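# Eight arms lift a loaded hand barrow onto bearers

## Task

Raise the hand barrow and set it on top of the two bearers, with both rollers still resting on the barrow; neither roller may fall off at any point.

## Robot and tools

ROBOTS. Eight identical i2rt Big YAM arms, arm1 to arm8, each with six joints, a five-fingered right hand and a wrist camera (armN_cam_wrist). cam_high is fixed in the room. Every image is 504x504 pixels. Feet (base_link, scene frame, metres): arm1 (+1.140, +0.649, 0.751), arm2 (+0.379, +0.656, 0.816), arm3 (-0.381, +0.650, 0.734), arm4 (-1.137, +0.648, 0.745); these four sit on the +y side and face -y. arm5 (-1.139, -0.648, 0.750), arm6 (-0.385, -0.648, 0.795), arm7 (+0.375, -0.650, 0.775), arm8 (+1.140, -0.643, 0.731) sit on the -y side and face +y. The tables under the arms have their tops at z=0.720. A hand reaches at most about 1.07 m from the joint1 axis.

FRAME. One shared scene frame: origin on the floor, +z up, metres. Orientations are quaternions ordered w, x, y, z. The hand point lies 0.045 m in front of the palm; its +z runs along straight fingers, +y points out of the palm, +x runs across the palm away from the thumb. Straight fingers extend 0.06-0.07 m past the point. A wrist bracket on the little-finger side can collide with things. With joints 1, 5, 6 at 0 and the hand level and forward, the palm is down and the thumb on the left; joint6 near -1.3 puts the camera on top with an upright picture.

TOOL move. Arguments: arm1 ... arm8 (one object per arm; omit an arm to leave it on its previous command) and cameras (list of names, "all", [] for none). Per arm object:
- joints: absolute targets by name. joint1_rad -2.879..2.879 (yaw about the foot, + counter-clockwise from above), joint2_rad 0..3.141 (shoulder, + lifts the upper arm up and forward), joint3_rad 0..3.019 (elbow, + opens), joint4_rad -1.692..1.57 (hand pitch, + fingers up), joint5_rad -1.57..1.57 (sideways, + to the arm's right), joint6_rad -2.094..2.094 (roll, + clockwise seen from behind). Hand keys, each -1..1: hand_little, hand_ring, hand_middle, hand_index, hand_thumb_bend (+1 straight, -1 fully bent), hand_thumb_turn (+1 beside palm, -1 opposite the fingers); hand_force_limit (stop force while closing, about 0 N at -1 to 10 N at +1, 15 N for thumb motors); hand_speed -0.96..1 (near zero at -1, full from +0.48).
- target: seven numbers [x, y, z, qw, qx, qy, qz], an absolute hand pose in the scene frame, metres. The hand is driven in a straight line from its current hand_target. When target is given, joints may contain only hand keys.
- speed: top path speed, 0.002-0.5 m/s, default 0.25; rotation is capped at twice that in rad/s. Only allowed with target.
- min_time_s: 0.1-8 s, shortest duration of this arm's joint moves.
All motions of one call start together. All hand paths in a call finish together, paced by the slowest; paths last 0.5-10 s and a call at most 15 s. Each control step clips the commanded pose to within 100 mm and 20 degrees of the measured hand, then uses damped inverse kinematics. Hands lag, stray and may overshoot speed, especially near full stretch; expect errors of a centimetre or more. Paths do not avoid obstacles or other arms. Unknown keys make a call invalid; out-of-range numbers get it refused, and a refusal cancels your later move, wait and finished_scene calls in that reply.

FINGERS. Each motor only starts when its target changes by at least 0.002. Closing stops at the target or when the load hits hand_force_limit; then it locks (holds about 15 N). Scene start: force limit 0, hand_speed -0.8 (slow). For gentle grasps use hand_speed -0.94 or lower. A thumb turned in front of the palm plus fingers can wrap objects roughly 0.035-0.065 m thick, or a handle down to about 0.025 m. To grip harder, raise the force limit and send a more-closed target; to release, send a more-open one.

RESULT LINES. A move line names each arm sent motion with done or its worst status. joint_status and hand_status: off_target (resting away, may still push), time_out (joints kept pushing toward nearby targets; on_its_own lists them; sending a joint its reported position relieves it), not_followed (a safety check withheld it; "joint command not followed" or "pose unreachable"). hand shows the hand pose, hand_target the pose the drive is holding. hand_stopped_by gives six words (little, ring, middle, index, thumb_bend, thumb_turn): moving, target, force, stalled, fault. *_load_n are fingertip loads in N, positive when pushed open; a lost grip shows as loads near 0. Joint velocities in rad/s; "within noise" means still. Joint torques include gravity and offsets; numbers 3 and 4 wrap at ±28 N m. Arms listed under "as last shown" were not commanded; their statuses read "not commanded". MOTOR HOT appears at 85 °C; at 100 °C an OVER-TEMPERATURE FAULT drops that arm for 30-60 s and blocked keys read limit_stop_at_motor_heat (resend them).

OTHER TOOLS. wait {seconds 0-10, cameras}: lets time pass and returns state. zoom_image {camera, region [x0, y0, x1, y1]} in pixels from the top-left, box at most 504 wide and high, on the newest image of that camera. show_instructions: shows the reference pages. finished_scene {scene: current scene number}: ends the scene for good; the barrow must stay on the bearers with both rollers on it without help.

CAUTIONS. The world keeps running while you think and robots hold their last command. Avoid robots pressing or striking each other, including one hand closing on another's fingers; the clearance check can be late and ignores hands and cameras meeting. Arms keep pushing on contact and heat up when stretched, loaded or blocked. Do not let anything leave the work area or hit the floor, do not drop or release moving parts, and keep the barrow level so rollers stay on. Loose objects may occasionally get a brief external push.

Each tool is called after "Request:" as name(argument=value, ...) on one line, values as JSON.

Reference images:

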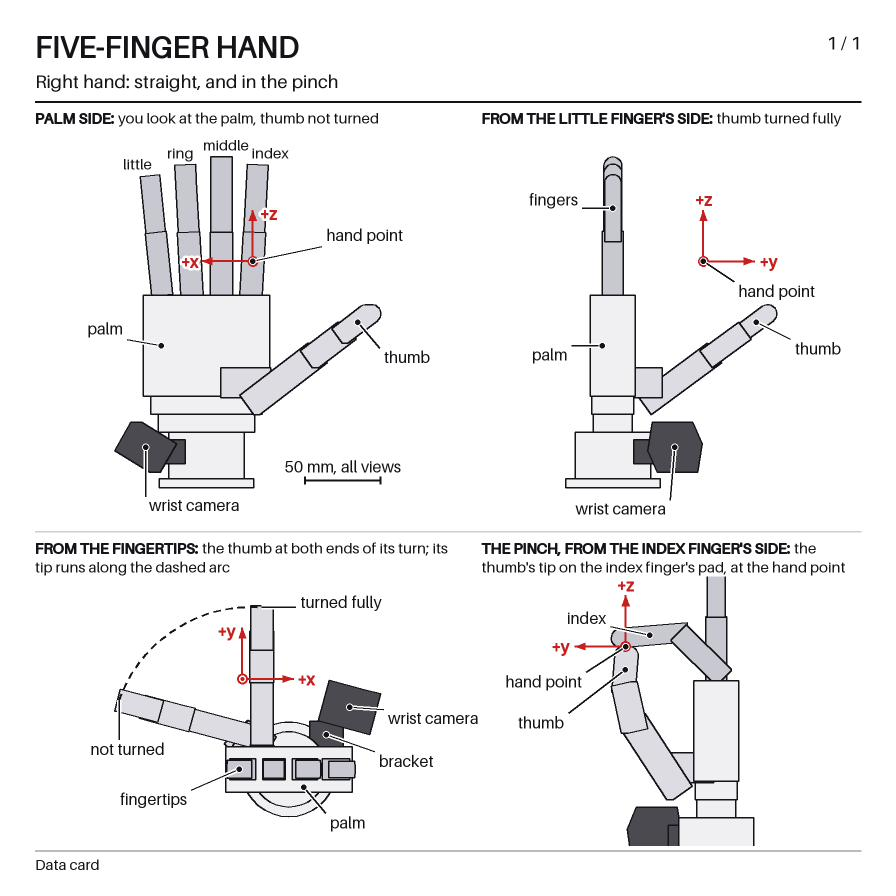

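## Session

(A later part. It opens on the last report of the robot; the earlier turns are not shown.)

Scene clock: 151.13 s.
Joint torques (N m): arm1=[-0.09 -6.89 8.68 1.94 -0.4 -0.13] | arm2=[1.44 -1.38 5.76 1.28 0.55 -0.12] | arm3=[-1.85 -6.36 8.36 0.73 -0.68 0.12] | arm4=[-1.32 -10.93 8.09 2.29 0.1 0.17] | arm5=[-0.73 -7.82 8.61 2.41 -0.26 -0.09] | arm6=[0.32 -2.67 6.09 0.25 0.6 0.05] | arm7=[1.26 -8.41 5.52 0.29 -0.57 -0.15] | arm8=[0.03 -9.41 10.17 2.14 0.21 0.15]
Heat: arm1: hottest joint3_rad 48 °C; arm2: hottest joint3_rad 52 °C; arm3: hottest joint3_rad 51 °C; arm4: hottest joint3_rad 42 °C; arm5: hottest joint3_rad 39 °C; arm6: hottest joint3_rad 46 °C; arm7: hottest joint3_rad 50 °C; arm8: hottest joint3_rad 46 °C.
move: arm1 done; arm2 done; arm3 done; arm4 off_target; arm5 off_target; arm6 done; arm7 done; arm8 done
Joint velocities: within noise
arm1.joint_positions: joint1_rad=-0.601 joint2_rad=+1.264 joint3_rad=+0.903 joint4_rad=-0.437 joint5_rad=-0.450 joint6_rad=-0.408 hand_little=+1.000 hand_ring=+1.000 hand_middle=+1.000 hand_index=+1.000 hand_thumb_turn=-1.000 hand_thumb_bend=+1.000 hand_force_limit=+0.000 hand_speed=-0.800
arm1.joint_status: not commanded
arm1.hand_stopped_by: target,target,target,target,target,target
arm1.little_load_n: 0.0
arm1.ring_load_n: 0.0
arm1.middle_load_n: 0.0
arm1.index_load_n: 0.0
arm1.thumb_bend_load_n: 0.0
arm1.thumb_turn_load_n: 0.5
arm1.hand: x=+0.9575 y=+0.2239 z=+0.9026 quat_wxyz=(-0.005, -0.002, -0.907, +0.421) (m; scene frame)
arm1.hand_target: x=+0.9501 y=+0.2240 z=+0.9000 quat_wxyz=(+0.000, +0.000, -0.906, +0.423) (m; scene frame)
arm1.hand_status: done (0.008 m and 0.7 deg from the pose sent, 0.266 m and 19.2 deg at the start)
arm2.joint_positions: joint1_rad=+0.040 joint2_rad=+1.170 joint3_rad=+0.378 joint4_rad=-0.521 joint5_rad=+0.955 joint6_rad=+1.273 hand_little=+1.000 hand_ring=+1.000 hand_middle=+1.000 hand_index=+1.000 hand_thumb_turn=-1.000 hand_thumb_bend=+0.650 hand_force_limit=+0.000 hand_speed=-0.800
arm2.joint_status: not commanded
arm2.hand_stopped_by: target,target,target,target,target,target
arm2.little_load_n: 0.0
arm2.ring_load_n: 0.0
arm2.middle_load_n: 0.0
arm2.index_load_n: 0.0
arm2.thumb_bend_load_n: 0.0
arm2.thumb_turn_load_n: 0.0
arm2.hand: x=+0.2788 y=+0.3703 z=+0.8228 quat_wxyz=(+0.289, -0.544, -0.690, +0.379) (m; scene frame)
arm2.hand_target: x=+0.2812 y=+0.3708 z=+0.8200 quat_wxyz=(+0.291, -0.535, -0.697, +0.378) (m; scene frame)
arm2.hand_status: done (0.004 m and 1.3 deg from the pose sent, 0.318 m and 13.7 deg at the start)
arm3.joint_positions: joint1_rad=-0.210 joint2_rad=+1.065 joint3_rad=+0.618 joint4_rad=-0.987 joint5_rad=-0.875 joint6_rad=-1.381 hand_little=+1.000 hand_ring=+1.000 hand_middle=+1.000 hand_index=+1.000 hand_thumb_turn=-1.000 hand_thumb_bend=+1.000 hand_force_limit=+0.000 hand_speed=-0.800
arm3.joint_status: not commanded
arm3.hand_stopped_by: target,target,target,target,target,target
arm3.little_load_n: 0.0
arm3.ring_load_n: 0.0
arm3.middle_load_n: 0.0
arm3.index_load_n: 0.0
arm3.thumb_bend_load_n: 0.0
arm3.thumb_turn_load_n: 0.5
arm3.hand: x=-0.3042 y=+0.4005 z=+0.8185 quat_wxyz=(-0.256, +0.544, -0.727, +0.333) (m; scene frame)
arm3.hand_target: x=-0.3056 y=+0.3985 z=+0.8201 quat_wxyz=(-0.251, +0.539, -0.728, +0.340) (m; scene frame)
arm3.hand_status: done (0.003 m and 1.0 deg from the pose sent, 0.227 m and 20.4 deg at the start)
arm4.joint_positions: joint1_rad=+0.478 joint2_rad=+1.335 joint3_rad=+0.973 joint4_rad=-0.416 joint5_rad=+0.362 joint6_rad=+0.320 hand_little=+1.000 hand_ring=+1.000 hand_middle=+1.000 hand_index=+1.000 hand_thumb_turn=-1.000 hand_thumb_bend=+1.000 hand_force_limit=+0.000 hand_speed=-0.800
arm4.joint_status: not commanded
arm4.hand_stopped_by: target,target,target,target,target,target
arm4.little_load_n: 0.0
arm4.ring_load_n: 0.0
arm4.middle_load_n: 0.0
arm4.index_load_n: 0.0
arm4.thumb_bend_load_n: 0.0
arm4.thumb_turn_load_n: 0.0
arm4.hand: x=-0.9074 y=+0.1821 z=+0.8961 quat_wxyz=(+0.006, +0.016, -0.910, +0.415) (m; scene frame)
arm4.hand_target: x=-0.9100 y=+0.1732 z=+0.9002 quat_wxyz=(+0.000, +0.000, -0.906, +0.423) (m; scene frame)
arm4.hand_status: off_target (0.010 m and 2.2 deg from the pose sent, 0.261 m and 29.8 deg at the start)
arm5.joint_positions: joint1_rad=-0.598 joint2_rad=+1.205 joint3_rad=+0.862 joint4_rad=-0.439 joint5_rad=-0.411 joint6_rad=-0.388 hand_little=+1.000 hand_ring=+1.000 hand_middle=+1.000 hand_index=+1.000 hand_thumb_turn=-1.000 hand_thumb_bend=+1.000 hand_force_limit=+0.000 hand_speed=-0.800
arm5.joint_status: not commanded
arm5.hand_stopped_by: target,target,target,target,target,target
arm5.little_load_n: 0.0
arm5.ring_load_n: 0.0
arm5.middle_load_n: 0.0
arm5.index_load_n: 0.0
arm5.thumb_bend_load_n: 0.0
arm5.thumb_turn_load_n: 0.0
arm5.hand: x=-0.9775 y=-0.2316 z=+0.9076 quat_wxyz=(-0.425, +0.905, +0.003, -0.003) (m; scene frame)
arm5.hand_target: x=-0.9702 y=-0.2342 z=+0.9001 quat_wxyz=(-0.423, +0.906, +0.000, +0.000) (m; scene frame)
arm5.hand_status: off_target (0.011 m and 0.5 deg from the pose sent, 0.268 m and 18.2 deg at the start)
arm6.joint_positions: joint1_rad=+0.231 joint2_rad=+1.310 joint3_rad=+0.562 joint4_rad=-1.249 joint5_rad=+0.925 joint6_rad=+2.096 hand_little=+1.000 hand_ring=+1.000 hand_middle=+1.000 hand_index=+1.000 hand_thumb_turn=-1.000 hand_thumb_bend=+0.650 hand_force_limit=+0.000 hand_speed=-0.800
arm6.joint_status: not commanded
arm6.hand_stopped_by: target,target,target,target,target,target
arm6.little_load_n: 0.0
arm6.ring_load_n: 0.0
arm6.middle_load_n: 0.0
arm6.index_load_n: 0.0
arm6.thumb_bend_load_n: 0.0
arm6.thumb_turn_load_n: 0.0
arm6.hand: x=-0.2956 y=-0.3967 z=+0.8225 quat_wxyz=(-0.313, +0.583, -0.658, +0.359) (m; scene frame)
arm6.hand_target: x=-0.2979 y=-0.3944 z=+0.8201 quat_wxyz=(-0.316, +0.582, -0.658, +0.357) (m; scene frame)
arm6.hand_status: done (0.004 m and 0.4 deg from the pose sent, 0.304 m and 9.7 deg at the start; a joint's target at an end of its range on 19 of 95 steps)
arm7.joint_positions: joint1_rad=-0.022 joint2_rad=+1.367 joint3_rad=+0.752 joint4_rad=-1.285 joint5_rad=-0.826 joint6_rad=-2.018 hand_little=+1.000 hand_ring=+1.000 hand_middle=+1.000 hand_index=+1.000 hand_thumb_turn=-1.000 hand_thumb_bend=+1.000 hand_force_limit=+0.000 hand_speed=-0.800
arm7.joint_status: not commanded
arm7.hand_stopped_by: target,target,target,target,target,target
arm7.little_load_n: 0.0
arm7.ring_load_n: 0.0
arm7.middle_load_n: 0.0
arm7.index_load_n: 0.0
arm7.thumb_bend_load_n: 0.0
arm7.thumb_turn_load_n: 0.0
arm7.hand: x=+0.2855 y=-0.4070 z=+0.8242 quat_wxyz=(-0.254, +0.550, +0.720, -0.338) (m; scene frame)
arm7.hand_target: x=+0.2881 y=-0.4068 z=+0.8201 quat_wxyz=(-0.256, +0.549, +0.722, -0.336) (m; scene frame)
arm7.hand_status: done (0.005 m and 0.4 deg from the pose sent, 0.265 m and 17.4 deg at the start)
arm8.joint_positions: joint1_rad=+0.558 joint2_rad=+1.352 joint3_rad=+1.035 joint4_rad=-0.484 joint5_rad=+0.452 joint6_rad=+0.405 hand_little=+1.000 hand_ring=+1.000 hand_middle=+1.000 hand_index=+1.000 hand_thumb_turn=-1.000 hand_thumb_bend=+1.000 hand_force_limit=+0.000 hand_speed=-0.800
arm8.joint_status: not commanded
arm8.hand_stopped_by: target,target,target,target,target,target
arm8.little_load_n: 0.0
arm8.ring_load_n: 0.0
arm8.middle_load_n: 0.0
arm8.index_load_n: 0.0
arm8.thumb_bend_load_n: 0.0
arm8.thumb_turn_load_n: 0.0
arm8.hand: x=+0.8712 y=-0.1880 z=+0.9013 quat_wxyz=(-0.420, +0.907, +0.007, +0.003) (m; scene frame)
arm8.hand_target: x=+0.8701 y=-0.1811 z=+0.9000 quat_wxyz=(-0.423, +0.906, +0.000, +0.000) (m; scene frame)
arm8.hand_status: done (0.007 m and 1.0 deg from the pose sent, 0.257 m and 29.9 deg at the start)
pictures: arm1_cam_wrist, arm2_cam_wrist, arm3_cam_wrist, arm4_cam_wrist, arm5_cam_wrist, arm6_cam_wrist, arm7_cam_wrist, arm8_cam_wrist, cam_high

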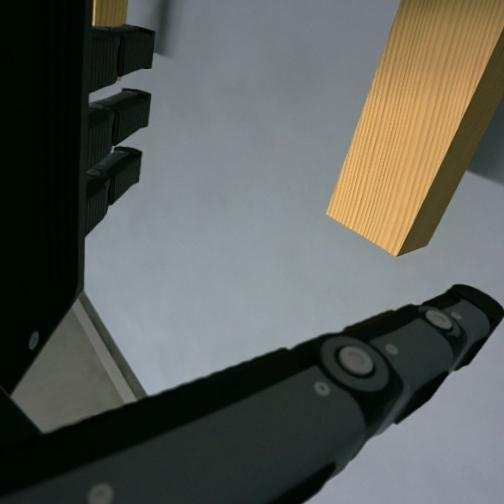

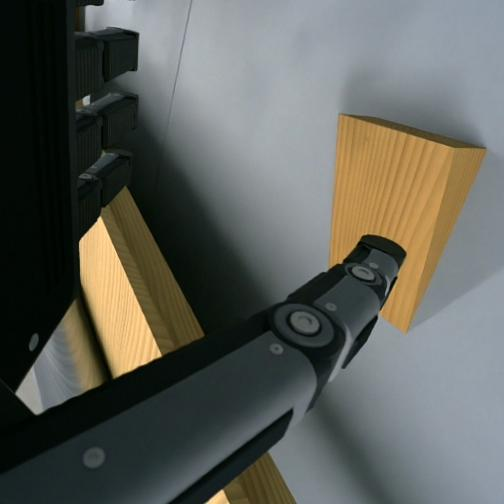

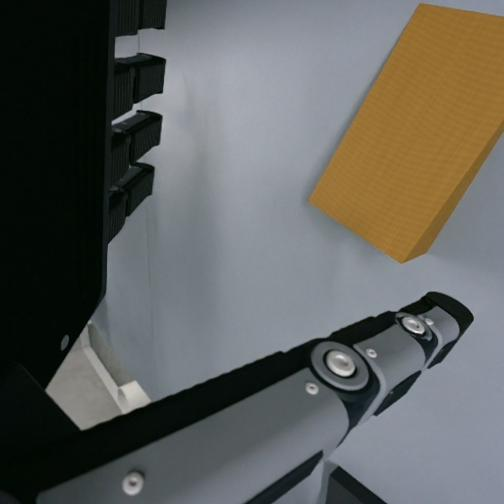

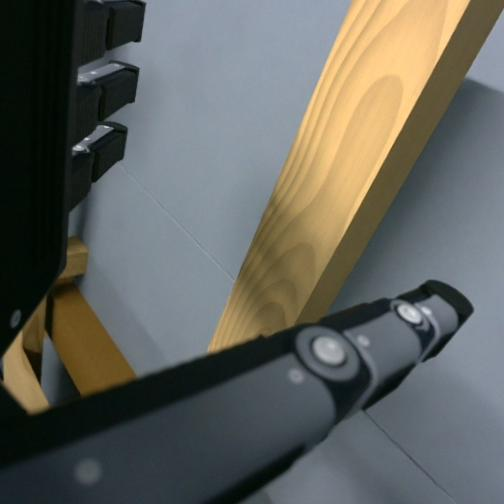

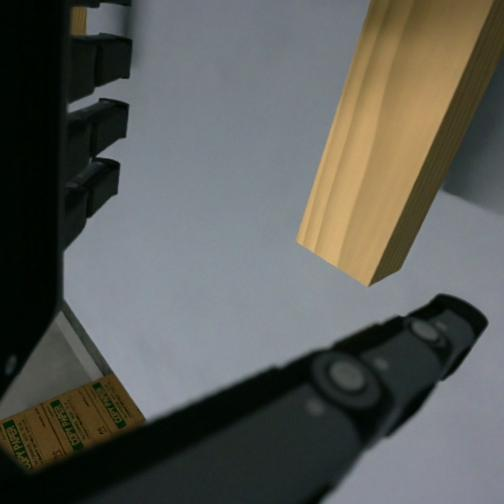

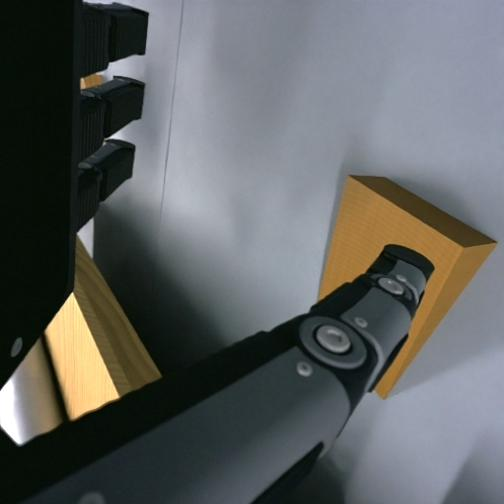

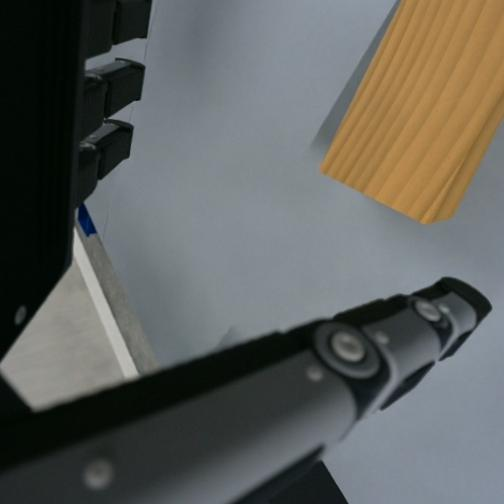

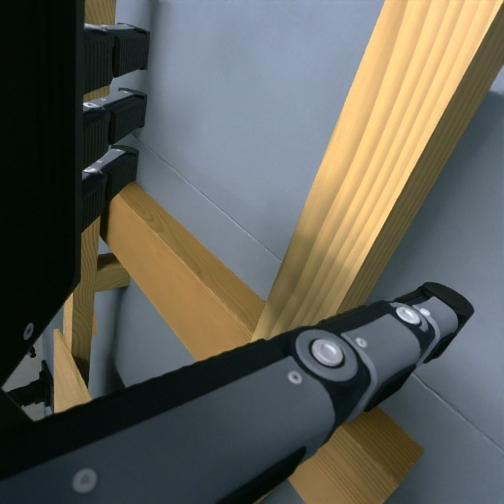

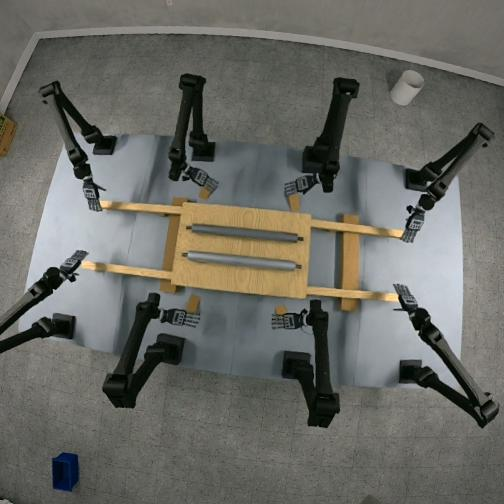

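Request:
move(arm1={"target": [0.952, 0.225, 0.845, 0, 0, 0.9063, -0.4226], "speed": 0.1}, arm2={"target": [0.2812, 0.3707, 0.78, 0.2905, -0.535, -0.6972, 0.3785], "speed": 0.1}, arm3={"target": [-0.3056, 0.3986, 0.78, 0.2513, -0.5393, 0.7288, -0.3395], "speed": 0.1}, arm4={"target": [-0.91, 0.16, 0.855, 0, 0, 0.9063, -0.4226], "speed": 0.1}, arm5={"target": [-0.965, -0.238, 0.855, 0.4226, -0.9063, 0, 0], "speed": 0.1}, arm6={"target": [-0.298, -0.3943, 0.78, 0.3162, -0.5823, 0.6581, -0.3574], "speed": 0.1}, arm7={"target": [0.2882, -0.4067, 0.78, 0.2557, -0.5488, -0.7218, 0.3363], "speed": 0.1}, arm8={"target": [0.87, -0.176, 0.845, 0.4226, -0.9063, 0, 0], "speed": 0.1}, cameras=["all"])

Scene clock: 393.50 s.
Joint torques (N m): arm1=[-0.67 -7.71 8.02 1.88 -0.38 -0.16] | arm2=[1.79 -1.79 4.67 1.25 0.58 -0.07] | arm3=[-1.61 -4.84 7.9 0.77 -0.66 0.16] | arm4=[-1.2 -10.64 7.58 2.19 0.09 0.08] | arm5=[-0.67 -8.12 8.03 2.39 -0.28 -0.09] | arm6=[0.32 -3.25 4.85 0.29 0.6 0.05] | arm7=[1.49 -8.64 4.77 0.29 -0.57 -0.14] | arm8=[0.03 -9.88 9.5 2.14 0.2 0.11]
Heat: arm1: hottest joint3_rad 46 °C; arm2: hottest joint3_rad 46 °C; arm3: hottest joint3_rad 44 °C; arm4: hottest joint3_rad 40 °C; arm5: hottest joint3_rad 37 °C; arm6: hottest joint3_rad 39 °C; arm7: hottest joint3_rad 43 °C; arm8: hottest joint3_rad 50 °C.
move: arm1 done; arm2 done; arm3 done; arm4 done; arm5 off_target; arm6 done; arm7 done; arm8 done
Joint velocities: within noise
arm1.joint_positions: joint1_rad=-0.601 joint2_rad=+1.331 joint3_rad=+0.805 joint4_rad=-0.269 joint5_rad=-0.450 joint6_rad=-0.408 hand_little=+1.000 hand_ring=+1.000 hand_middle=+1.000 hand_index=+1.000 hand_thumb_turn=-1.000 hand_thumb_bend=+1.000 hand_force_limit=+0.000 hand_speed=-0.800
arm1.joint_status: not commanded
arm1.hand_stopped_by: target,target,target,target,target,target
arm1.little_load_n: 0.0
arm1.ring_load_n: 0.0
arm1.middle_load_n: 0.0
arm1.index_load_n: 0.0
arm1.thumb_bend_load_n: 0.0
arm1.thumb_turn_load_n: 0.0
arm1.hand: x=+0.9580 y=+0.2246 z=+0.8488 quat_wxyz=(-0.004, -0.001, -0.907, +0.422) (m; scene frame)
arm1.hand_target: x=+0.9521 y=+0.2250 z=+0.8452 quat_wxyz=(+0.000, +0.000, -0.906, +0.423) (m; scene frame)
arm1.hand_status: done (0.007 m and 0.5 deg from the pose sent, 0.058 m and 0.7 deg at the start)
arm2.joint_positions: joint1_rad=+0.040 joint2_rad=+1.330 joint3_rad=+0.334 joint4_rad=-0.319 joint5_rad=+0.955 joint6_rad=+1.273 hand_little=+1.000 hand_ring=+1.000 hand_middle=+1.000 hand_index=+1.000 hand_thumb_turn=-1.000 hand_thumb_bend=+0.650 hand_force_limit=+0.000 hand_speed=-0.800
arm2.joint_status: not commanded
arm2.hand_stopped_by: target,target,target,target,target,target
arm2.little_load_n: 0.0
arm2.ring_load_n: 0.0
arm2.middle_load_n: 0.0
arm2.index_load_n: 0.0
arm2.thumb_bend_load_n: 0.0
arm2.thumb_turn_load_n: 0.0
arm2.hand: x=+0.2782 y=+0.3706 z=+0.7826 quat_wxyz=(+0.290, -0.544, -0.691, +0.378) (m; scene frame)
arm2.hand_target: x=+0.2812 y=+0.3708 z=+0.7801 quat_wxyz=(+0.291, -0.535, -0.697, +0.378) (m; scene frame)
arm2.hand_status: done (0.004 m and 1.2 deg from the pose sent, 0.043 m and 1.3 deg at the start)
arm3.joint_positions: joint1_rad=-0.210 joint2_rad=+1.120 joint3_rad=+0.545 joint4_rad=-0.838 joint5_rad=-0.875 joint6_rad=-1.376 hand_little=+1.000 hand_ring=+1.000 hand_middle=+1.000 hand_index=+1.000 hand_thumb_turn=-1.000 hand_thumb_bend=+1.000 hand_force_limit=+0.000 hand_speed=-0.800
arm3.joint_status: not commanded
arm3.hand_stopped_by: target,target,target,target,target,target
arm3.little_load_n: 0.0
arm3.ring_load_n: 0.0
arm3.middle_load_n: 0.0
arm3.index_load_n: 0.0
arm3.thumb_bend_load_n: 0.0
arm3.thumb_turn_load_n: 0.0
arm3.hand: x=-0.3049 y=+0.3994 z=+0.7821 quat_wxyz=(-0.250, +0.545, -0.725, +0.339) (m; scene frame)
arm3.hand_target: x=-0.3056 y=+0.3987 z=+0.7800 quat_wxyz=(-0.251, +0.539, -0.729, +0.339) (m; scene frame)
arm3.hand_status: done (0.002 m and 0.8 deg from the pose sent, 0.039 m and 1.0 deg at the start)
arm4.joint_positions: joint1_rad=+0.466 joint2_rad=+1.418 joint3_rad=+0.927 joint4_rad=-0.281 joint5_rad=+0.352 joint6_rad=+0.321 hand_little=+1.000 hand_ring=+1.000 hand_middle=+1.000 hand_index=+1.000 hand_thumb_turn=-1.000 hand_thumb_bend=+1.000 hand_force_limit=+0.000 hand_speed=-0.800
arm4.joint_status: not commanded
arm4.hand_stopped_by: target,target,target,target,target,target
arm4.little_load_n: 0.5
arm4.ring_load_n: 0.0
arm4.middle_load_n: 0.0
arm4.index_load_n: 0.0
arm4.thumb_bend_load_n: 0.0
arm4.thumb_turn_load_n: 0.0
arm4.hand: x=-0.9058 y=+0.1689 z=+0.8525 quat_wxyz=(+0.003, +0.011, -0.910, +0.415) (m; scene frame)
arm4.hand_target: x=-0.9101 y=+0.1603 z=+0.8550 quat_wxyz=(+0.000, +0.000, -0.906, +0.422) (m; scene frame)
arm4.hand_status: done (0.010 m and 1.6 deg from the pose sent, 0.047 m and 2.2 deg at the start)
arm5.joint_positions: joint1_rad=-0.617 joint2_rad=+1.260 joint3_rad=+0.782 joint4_rad=-0.307 joint5_rad=-0.424 joint6_rad=-0.403 hand_little=+1.000 hand_ring=+1.000 hand_middle=+1.000 hand_index=+1.000 hand_thumb_turn=-1.000 hand_thumb_bend=+1.000 hand_force_limit=+0.000 hand_speed=-0.800
arm5.joint_status: not commanded
arm5.hand_stopped_by: target,target,target,target,target,target
arm5.little_load_n: 0.0
arm5.ring_load_n: 0.0
arm5.middle_load_n: 0.0
arm5.index_load_n: 0.0
arm5.thumb_bend_load_n: 0.0
arm5.thumb_turn_load_n: 0.0
arm5.hand: x=-0.9718 y=-0.2345 z=+0.8633 quat_wxyz=(-0.425, +0.905, +0.003, -0.003) (m; scene frame)
arm5.hand_target: x=-0.9652 y=-0.2381 z=+0.8551 quat_wxyz=(-0.423, +0.906, +0.000, +0.000) (m; scene frame)
arm5.hand_status: off_target (0.011 m and 0.6 deg from the pose sent, 0.054 m and 0.5 deg at the start)
arm6.joint_positions: joint1_rad=+0.232 joint2_rad=+1.429 joint3_rad=+0.525 joint4_rad=-1.090 joint5_rad=+0.925 joint6_rad=+2.096 hand_little=+1.000 hand_ring=+1.000 hand_middle=+1.000 hand_index=+1.000 hand_thumb_turn=-1.000 hand_thumb_bend=+0.650 hand_force_limit=+0.000 hand_speed=-0.800
arm6.joint_status: not commanded
arm6.hand_stopped_by: target,target,target,target,target,target
arm6.little_load_n: 0.0
arm6.ring_load_n: 0.0
arm6.middle_load_n: 0.0
arm6.index_load_n: 0.0
arm6.thumb_bend_load_n: 0.0
arm6.thumb_turn_load_n: 0.0
arm6.hand: x=-0.2963 y=-0.3946 z=+0.7832 quat_wxyz=(-0.314, +0.582, -0.659, +0.358) (m; scene frame)
arm6.hand_target: x=-0.2980 y=-0.3944 z=+0.7801 quat_wxyz=(-0.316, +0.582, -0.658, +0.357) (m; scene frame)
arm6.hand_status: done (0.004 m and 0.2 deg from the pose sent, 0.043 m and 0.4 deg at the start; a joint's target at an end of its range on 38 of 40 steps)
arm7.joint_positions: joint1_rad=-0.022 joint2_rad=+1.452 joint3_rad=+0.706 joint4_rad=-1.150 joint5_rad=-0.826 joint6_rad=-2.019 hand_little=+1.000 hand_ring=+1.000 hand_middle=+1.000 hand_index=+1.000 hand_thumb_turn=-1.000 hand_thumb_bend=+1.000 hand_force_limit=+0.000 hand_speed=-0.800
arm7.joint_status: not commanded
arm7.hand_stopped_by: target,target,target,target,target,target
arm7.little_load_n: 0.0
arm7.ring_load_n: 0.0
arm7.middle_load_n: 0.0
arm7.index_load_n: 0.0
arm7.thumb_bend_load_n: 0.0
arm7.thumb_turn_load_n: 0.0
arm7.hand: x=+0.2859 y=-0.4058 z=+0.7842 quat_wxyz=(-0.254, +0.550, +0.721, -0.337) (m; scene frame)
arm7.hand_target: x=+0.2882 y=-0.4068 z=+0.7800 quat_wxyz=(-0.256, +0.549, +0.722, -0.336) (m; scene frame)
arm7.hand_status: done (0.005 m and 0.2 deg from the pose sent, 0.044 m and 0.3 deg at the start)
arm8.joint_positions: joint1_rad=+0.552 joint2_rad=+1.423 joint3_rad=+0.952 joint4_rad=-0.325 joint5_rad=+0.447 joint6_rad=+0.405 hand_little=+1.000 hand_ring=+1.000 hand_middle=+1.000 hand_index=+1.000 hand_thumb_turn=-1.000 hand_thumb_bend=+1.000 hand_force_limit=+0.000 hand_speed=-0.800
arm8.joint_status: not commanded
arm8.hand_stopped_by: target,target,target,target,target,target
arm8.little_load_n: 0.0
arm8.ring_load_n: 0.0
arm8.middle_load_n: 0.0
arm8.index_load_n: 0.0
arm8.thumb_bend_load_n: 0.0
arm8.thumb_turn_load_n: 0.0
arm8.hand: x=+0.8702 y=-0.1824 z=+0.8476 quat_wxyz=(-0.421, +0.907, +0.005, +0.001) (m; scene frame)
arm8.hand_target: x=+0.8701 y=-0.1762 z=+0.8450 quat_wxyz=(-0.422, +0.906, +0.000, +0.000) (m; scene frame)
arm8.hand_status: done (0.007 m and 0.6 deg from the pose sent, 0.058 m and 1.0 deg at the start)
pictures: arm1_cam_wrist, arm2_cam_wrist, arm3_cam_wrist, arm4_cam_wrist, arm5_cam_wrist, arm6_cam_wrist, arm7_cam_wrist, arm8_cam_wrist, cam_high

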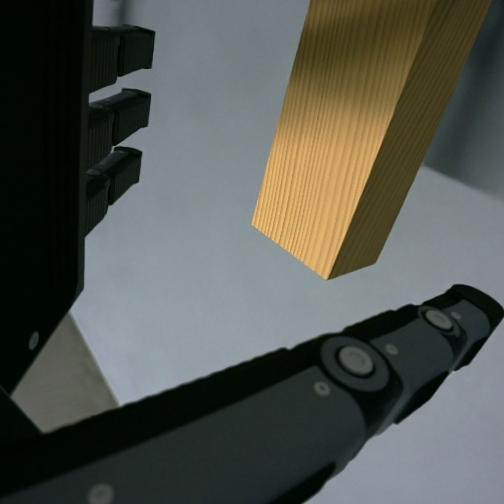

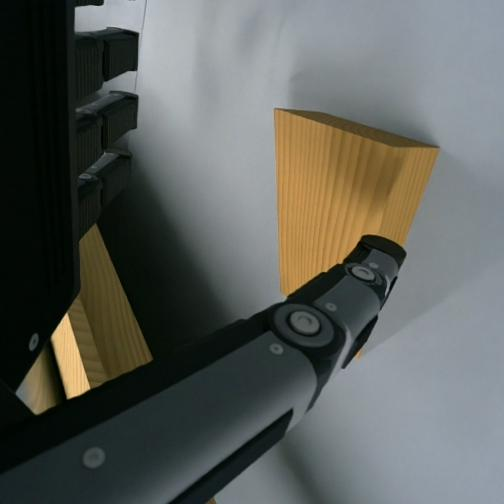

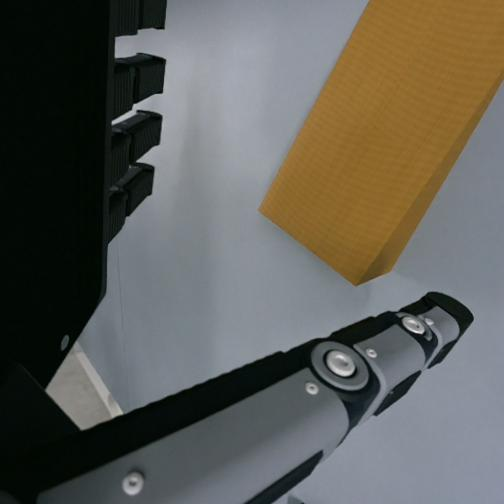

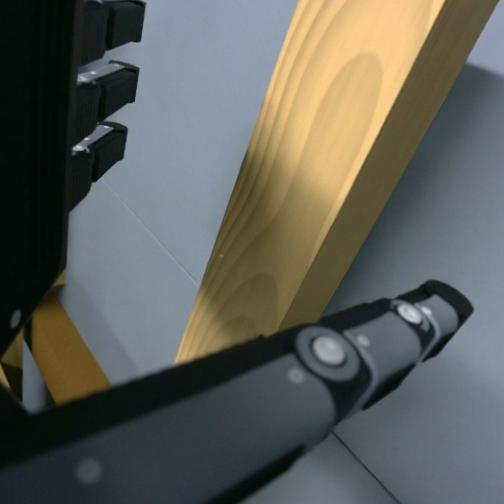

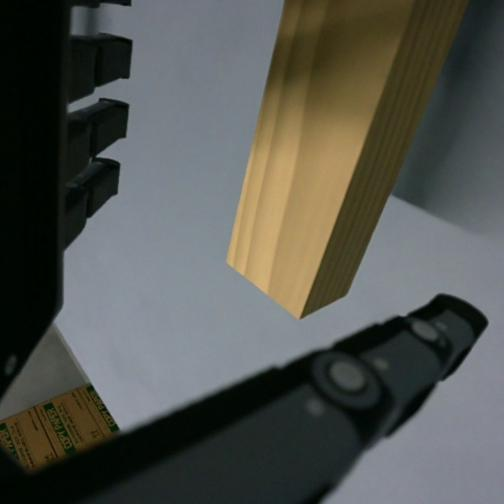

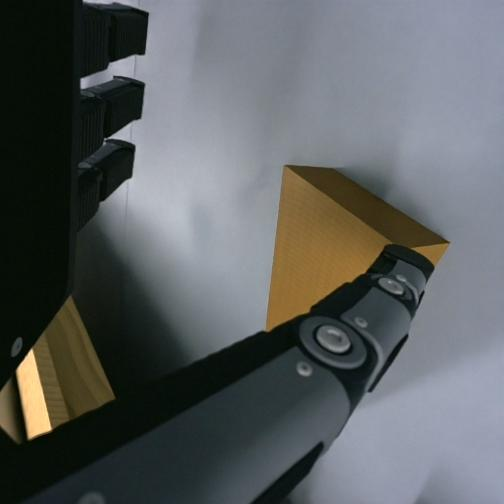

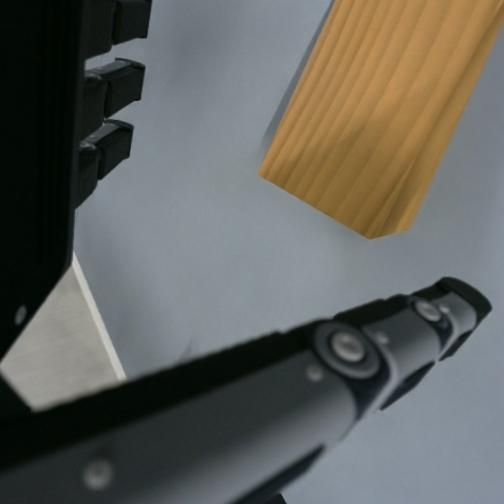

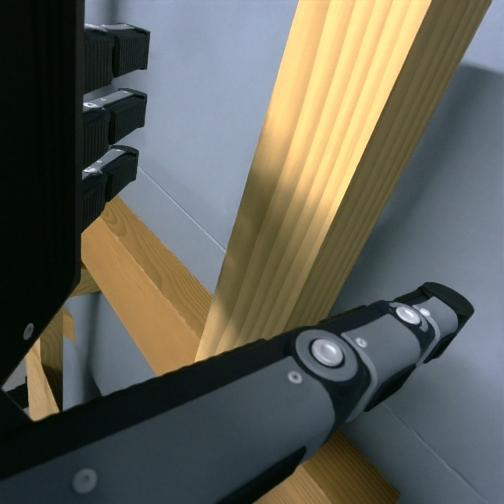

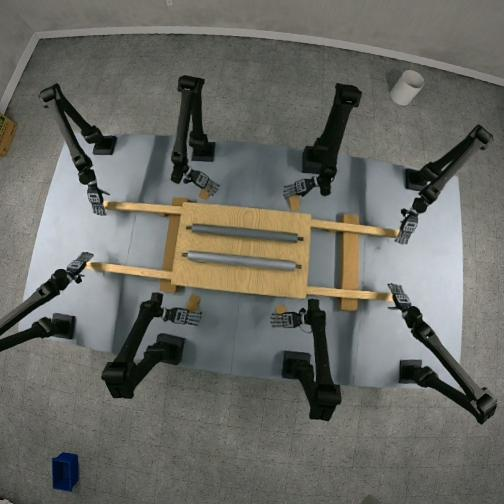

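Request:
move(arm1={"target": [0.952, 0.226, 0.805, 0, 0, 0.9063, -0.4226], "speed": 0.06}, arm2={"target": [0.2854, 0.3837, 0.757, 0.2804, -0.5166, -0.711, 0.386], "speed": 0.05}, arm3={"target": [-0.3189, 0.3964, 0.756, 0.2513, -0.5393, 0.7288, -0.3395], "speed": 0.05}, arm4={"target": [-0.91, 0.16, 0.82, 0, 0, 0.9063, -0.4226], "speed": 0.06}, arm5={"target": [-0.965, -0.243, 0.82, 0.4226, -0.9063, 0, 0], "speed": 0.06}, arm6={"target": [-0.3129, -0.3925, 0.757, 0.3162, -0.5823, 0.6581, -0.3574], "speed": 0.05}, arm7={"target": [0.2963, -0.3911, 0.756, 0.2557, -0.5488, -0.7218, 0.3363], "speed": 0.05}, arm8={"target": [0.87, -0.175, 0.805, 0.4226, -0.9063, 0, 0], "speed": 0.06}, cameras=["all"])

Request:
zoom_image(camera="cam_high", region=[170, 160, 230, 220])

Request:
zoom_image(camera="cam_high", region=[265, 160, 325, 220])

Request:
zoom_image(camera="cam_high", region=[150, 280, 210, 340])

Request:
zoom_image(camera="cam_high", region=[260, 280, 320, 340])

Scene clock: 524.47 s.
Joint torques (N m): arm1=[-0.67 -6.65 7.27 1.87 -0.43 -0.15] | arm2=[1.96 -1.9 3.79 1.28 0.45 -0.11] | arm3=[-2.02 -5.48 7.08 0.7 -0.69 -0.05] | arm4=[-1.08 -10.81 7.19 2.39 0.1 0.1] | arm5=[-0.85 -7.94 7.47 2.37 -0.28 -0.1] | arm6=[0.38 -3.66 4.19 0.27 0.51 0.05] | arm7=[1.32 -9.7 6.24 0.31 -0.55 -0.13] | arm8=[0.03 -10.05 8.8 2.13 0.19 0.1]
Heat: arm1: hottest joint3_rad 48 °C; arm2: hottest joint3_rad 44 °C; arm3: hottest joint3_rad 42 °C; arm4: hottest joint3_rad 40 °C; arm5: hottest joint3_rad 35 °C; arm6: hottest joint3_rad 37 °C; arm7: hottest joint3_rad 41 °C; arm8: hottest joint3_rad 48 °C.
move: arm1 done; arm2 done; arm3 done; arm4 done; arm5 off_target; arm6 off_target; arm7 off_target; arm8 done
Joint velocities: within noise
arm1.joint_positions: joint1_rad=-0.601 joint2_rad=+1.399 joint3_rad=+0.748 joint4_rad=-0.141 joint5_rad=-0.450 joint6_rad=-0.408 hand_little=+1.000 hand_ring=+1.000 hand_middle=+1.000 hand_index=+1.000 hand_thumb_turn=-1.000 hand_thumb_bend=+1.000 hand_force_limit=+0.000 hand_speed=-0.800
arm1.joint_status: not commanded
arm1.hand_stopped_by: target,target,target,target,target,target
arm1.little_load_n: 0.0
arm1.ring_load_n: 0.0
arm1.middle_load_n: 0.0
arm1.index_load_n: 0.0
arm1.thumb_bend_load_n: 0.0
arm1.thumb_turn_load_n: 0.0
arm1.hand: x=+0.9579 y=+0.2246 z=+0.8099 quat_wxyz=(-0.004, -0.001, -0.906, +0.423) (m; scene frame)
arm1.hand_target: x=+0.9522 y=+0.2262 z=+0.8050 quat_wxyz=(+0.000, +0.000, -0.906, +0.422) (m; scene frame)
arm1.hand_status: done (0.008 m and 0.4 deg from the pose sent, 0.044 m and 0.5 deg at the start)
arm2.joint_positions: joint1_rad=+0.051 joint2_rad=+1.389 joint3_rad=+0.258 joint4_rad=-0.130 joint5_rad=+0.947 joint6_rad=+1.213 hand_little=+1.000 hand_ring=+1.000 hand_middle=+1.000 hand_index=+1.000 hand_thumb_turn=-1.000 hand_thumb_bend=+0.650 hand_force_limit=+0.000 hand_speed=-0.800
arm2.joint_status: not commanded
arm2.hand_stopped_by: target,target,target,target,target,target
arm2.little_load_n: 0.0
arm2.ring_load_n: -0.5
arm2.middle_load_n: 0.0
arm2.index_load_n: 0.0
arm2.thumb_bend_load_n: 0.0
arm2.thumb_turn_load_n: 0.0
arm2.hand: x=+0.2815 y=+0.3828 z=+0.7600 quat_wxyz=(+0.280, -0.528, -0.702, +0.387) (m; scene frame)
arm2.hand_target: x=+0.2853 y=+0.3838 z=+0.7570 quat_wxyz=(+0.281, -0.517, -0.711, +0.386) (m; scene frame)
arm2.hand_status: done (0.005 m and 1.6 deg from the pose sent, 0.030 m and 4.1 deg at the start)
arm3.joint_positions: joint1_rad=-0.256 joint2_rad=+1.204 joint3_rad=+0.530 joint4_rad=-0.795 joint5_rad=-0.880 joint6_rad=-1.430 hand_little=+1.000 hand_ring=+1.000 hand_middle=+1.000 hand_index=+1.000 hand_thumb_turn=-1.000 hand_thumb_bend=+1.000 hand_force_limit=+0.000 hand_speed=-0.800
arm3.joint_status: not commanded
arm3.hand_stopped_by: target,target,target,target,target,target
arm3.little_load_n: 0.0
arm3.ring_load_n: -0.5
arm3.middle_load_n: 0.0
arm3.index_load_n: 0.0
arm3.thumb_bend_load_n: 0.0
arm3.thumb_turn_load_n: 0.0
arm3.hand: x=-0.3170 y=+0.3977 z=+0.7589 quat_wxyz=(-0.253, +0.539, -0.730, +0.336) (m; scene frame)
arm3.hand_target: x=-0.3189 y=+0.3964 z=+0.7561 quat_wxyz=(-0.251, +0.539, -0.729, +0.339) (m; scene frame)
arm3.hand_status: done (0.004 m and 0.4 deg from the pose sent, 0.030 m and 0.8 deg at the start)
arm4.joint_positions: joint1_rad=+0.466 joint2_rad=+1.470 joint3_rad=+0.879 joint4_rad=-0.178 joint5_rad=+0.352 joint6_rad=+0.321 hand_little=+1.000 hand_ring=+1.000 hand_middle=+1.000 hand_index=+1.000 hand_thumb_turn=-1.000 hand_thumb_bend=+1.000 hand_force_limit=+0.000 hand_speed=-0.800
arm4.joint_status: not commanded
arm4.hand_stopped_by: target,target,target,target,target,target
arm4.little_load_n: 0.0
arm4.ring_load_n: 0.0
arm4.middle_load_n: 0.0
arm4.index_load_n: 0.0
arm4.thumb_bend_load_n: 0.0
arm4.thumb_turn_load_n: 0.0
arm4.hand: x=-0.9056 y=+0.1678 z=+0.8195 quat_wxyz=(+0.002, +0.011, -0.909, +0.417) (m; scene frame)
arm4.hand_target: x=-0.9100 y=+0.1602 z=+0.8202 quat_wxyz=(+0.000, +0.000, -0.906, +0.423) (m; scene frame)
arm4.hand_status: done (0.009 m and 1.5 deg from the pose sent, 0.034 m and 1.6 deg at the start)
arm5.joint_positions: joint1_rad=-0.625 joint2_rad=+1.308 joint3_rad=+0.719 joint4_rad=-0.197 joint5_rad=-0.430 joint6_rad=-0.410 hand_little=+1.000 hand_ring=+1.000 hand_middle=+1.000 hand_index=+1.000 hand_thumb_turn=-1.000 hand_thumb_bend=+1.000 hand_force_limit=+0.000 hand_speed=-0.800
arm5.joint_status: not commanded
arm5.hand_stopped_by: target,target,target,target,target,target
arm5.little_load_n: 0.0
arm5.ring_load_n: 0.0
arm5.middle_load_n: 0.0
arm5.index_load_n: 0.0
arm5.thumb_bend_load_n: 0.0
arm5.thumb_turn_load_n: 0.0
arm5.hand: x=-0.9713 y=-0.2385 z=+0.8286 quat_wxyz=(-0.426, +0.905, +0.003, -0.002) (m; scene frame)
arm5.hand_target: x=-0.9652 y=-0.2431 z=+0.8202 quat_wxyz=(-0.423, +0.906, +0.000, +0.000) (m; scene frame)
arm5.hand_status: off_target (0.012 m and 0.6 deg from the pose sent, 0.045 m and 0.6 deg at the start)
arm6.joint_positions: joint1_rad=+0.268 joint2_rad=+1.497 joint3_rad=+0.517 joint4_rad=-1.013 joint5_rad=+0.896 joint6_rad=+2.096 hand_little=+1.000 hand_ring=+1.000 hand_middle=+1.000 hand_index=+1.000 hand_thumb_turn=-1.000 hand_thumb_bend=+0.650 hand_force_limit=+0.000 hand_speed=-0.800
arm6.joint_status: not commanded
arm6.hand_stopped_by: target,target,target,target,target,target
arm6.little_load_n: 0.0
arm6.ring_load_n: 0.0
arm6.middle_load_n: -0.5
arm6.index_load_n: 0.0
arm6.thumb_bend_load_n: 0.0
arm6.thumb_turn_load_n: 0.0
arm6.hand: x=-0.3101 y=-0.3915 z=+0.7606 quat_wxyz=(-0.308, +0.596, -0.655, +0.348) (m; scene frame)
arm6.hand_target: x=-0.3122 y=-0.3924 z=+0.7571 quat_wxyz=(-0.309, +0.596, -0.654, +0.347) (m; scene frame)
arm6.hand_status: off_target (0.005 m and 2.1 deg from the pose sent, 0.031 m and 0.3 deg at the start; a joint's target at an end of its range on 43 of 43 steps)
arm7.joint_positions: joint1_rad=-0.045 joint2_rad=+1.552 joint3_rad=+0.706 joint4_rad=-1.100 joint5_rad=-0.819 joint6_rad=-2.049 hand_little=+1.000 hand_ring=+1.000 hand_middle=+1.000 hand_index=+1.000 hand_thumb_turn=-1.000 hand_thumb_bend=+1.000 hand_force_limit=+0.000 hand_speed=-0.800
arm7.joint_status: not commanded
arm7.hand_stopped_by: target,target,target,target,target,target
arm7.little_load_n: 0.0
arm7.ring_load_n: 0.0
arm7.middle_load_n: 0.0
arm7.index_load_n: 0.0
arm7.thumb_bend_load_n: 0.0
arm7.thumb_turn_load_n: 0.0
arm7.hand: x=+0.2931 y=-0.4034 z=+0.7564 quat_wxyz=(-0.248, +0.553, +0.716, -0.346) (m; scene frame)
arm7.hand_target: x=+0.2963 y=-0.3913 z=+0.7562 quat_wxyz=(-0.256, +0.549, +0.722, -0.336) (m; scene frame)
arm7.hand_status: off_target (0.013 m and 1.7 deg from the pose sent, 0.034 m and 0.2 deg at the start)
arm8.joint_positions: joint1_rad=+0.550 joint2_rad=+1.481 joint3_rad=+0.899 joint4_rad=-0.208 joint5_rad=+0.447 joint6_rad=+0.405 hand_little=+1.000 hand_ring=+1.000 hand_middle=+1.000 hand_index=+1.000 hand_thumb_turn=-1.000 hand_thumb_bend=+1.000 hand_force_limit=+0.000 hand_speed=-0.800
arm8.joint_status: not commanded
arm8.hand_stopped_by: target,target,target,target,target,target
arm8.little_load_n: 0.0
arm8.ring_load_n: 0.0
arm8.middle_load_n: 0.0
arm8.index_load_n: 0.0
arm8.thumb_bend_load_n: 0.0
arm8.thumb_turn_load_n: 0.0
arm8.hand: x=+0.8694 y=-0.1802 z=+0.8103 quat_wxyz=(-0.423, +0.906, +0.004, +0.000) (m; scene frame)
arm8.hand_target: x=+0.8702 y=-0.1752 z=+0.8049 quat_wxyz=(-0.422, +0.906, +0.000, +0.000) (m; scene frame)
arm8.hand_status: done (0.007 m and 0.4 deg from the pose sent, 0.043 m and 0.6 deg at the start)
pictures: arm1_cam_wrist, arm2_cam_wrist, arm3_cam_wrist, arm4_cam_wrist, arm5_cam_wrist, arm6_cam_wrist, arm7_cam_wrist, arm8_cam_wrist, cam_high

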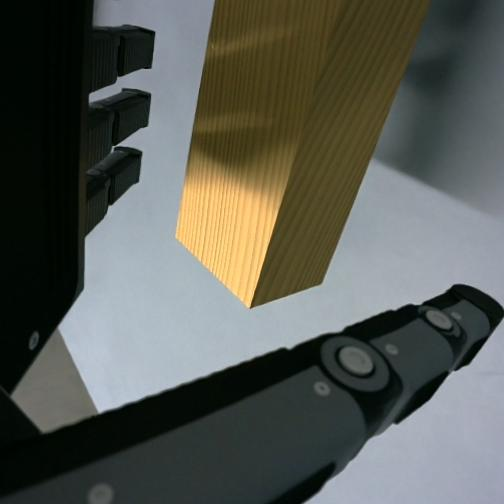

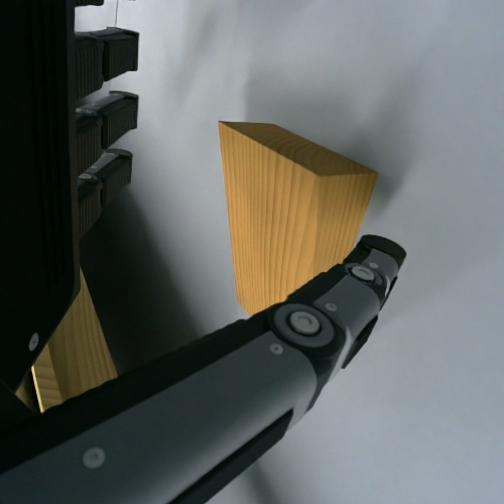

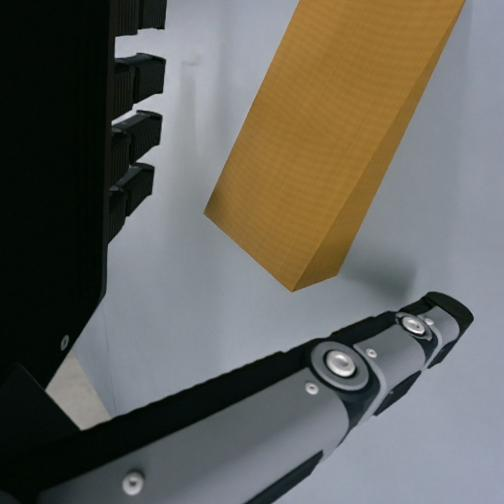

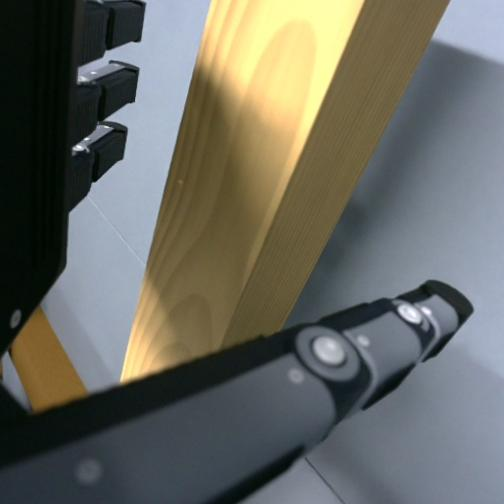

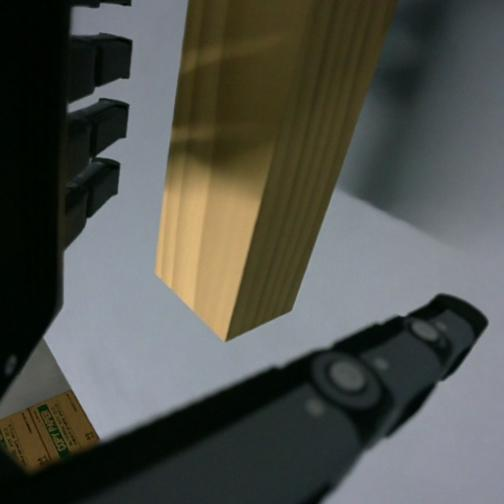

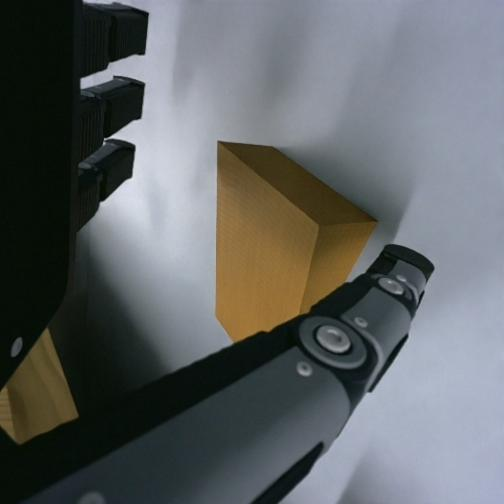

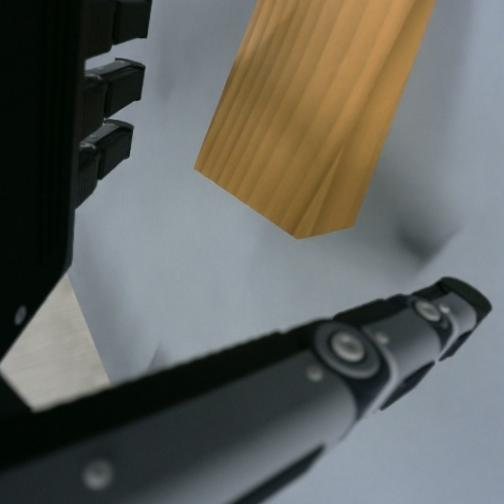

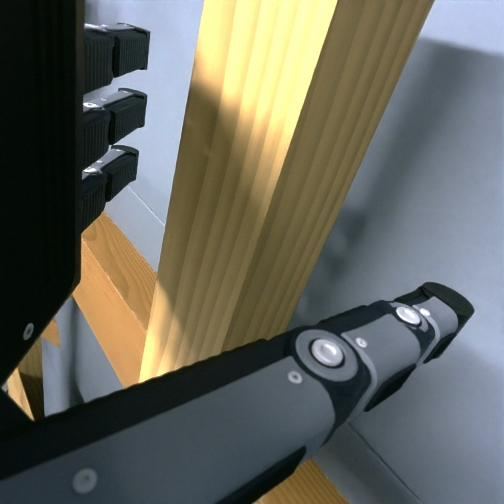

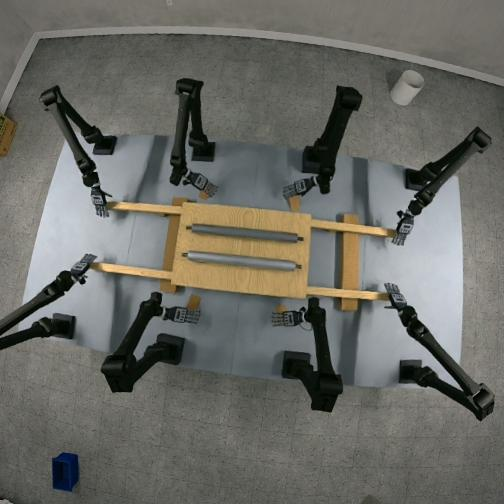

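Scaled by 8.400 from the camera's 504x504 image, which has a finer 720x720 frame.

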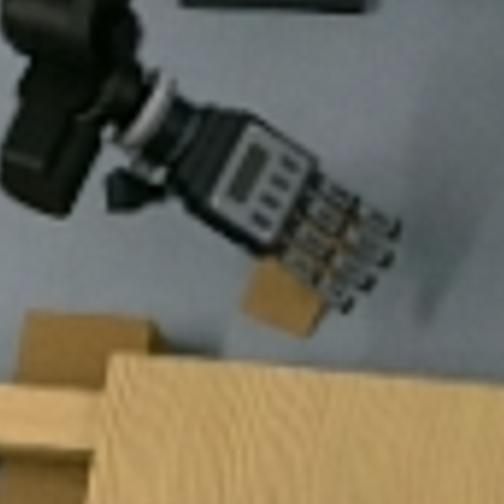

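Scaled by 8.400 from the camera's 504x504 image, which has a finer 720x720 frame.

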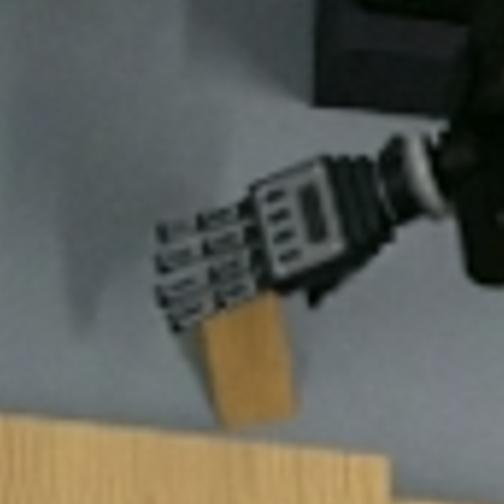

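Scaled by 8.400 from the camera's 504x504 image, which has a finer 720x720 frame.

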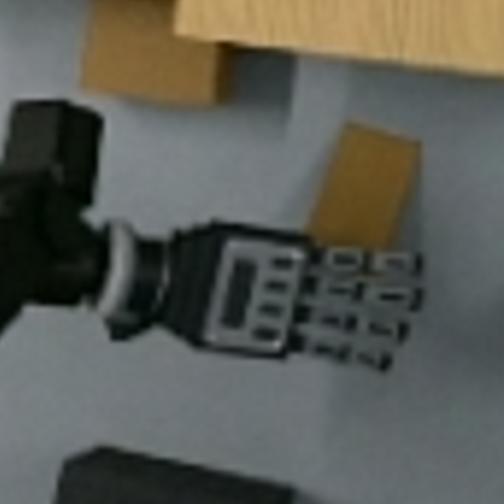

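Scaled by 8.400 from the camera's 504x504 image, which has a finer 720x720 frame.

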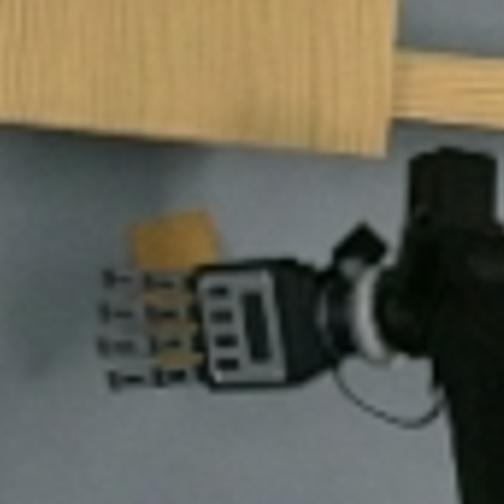

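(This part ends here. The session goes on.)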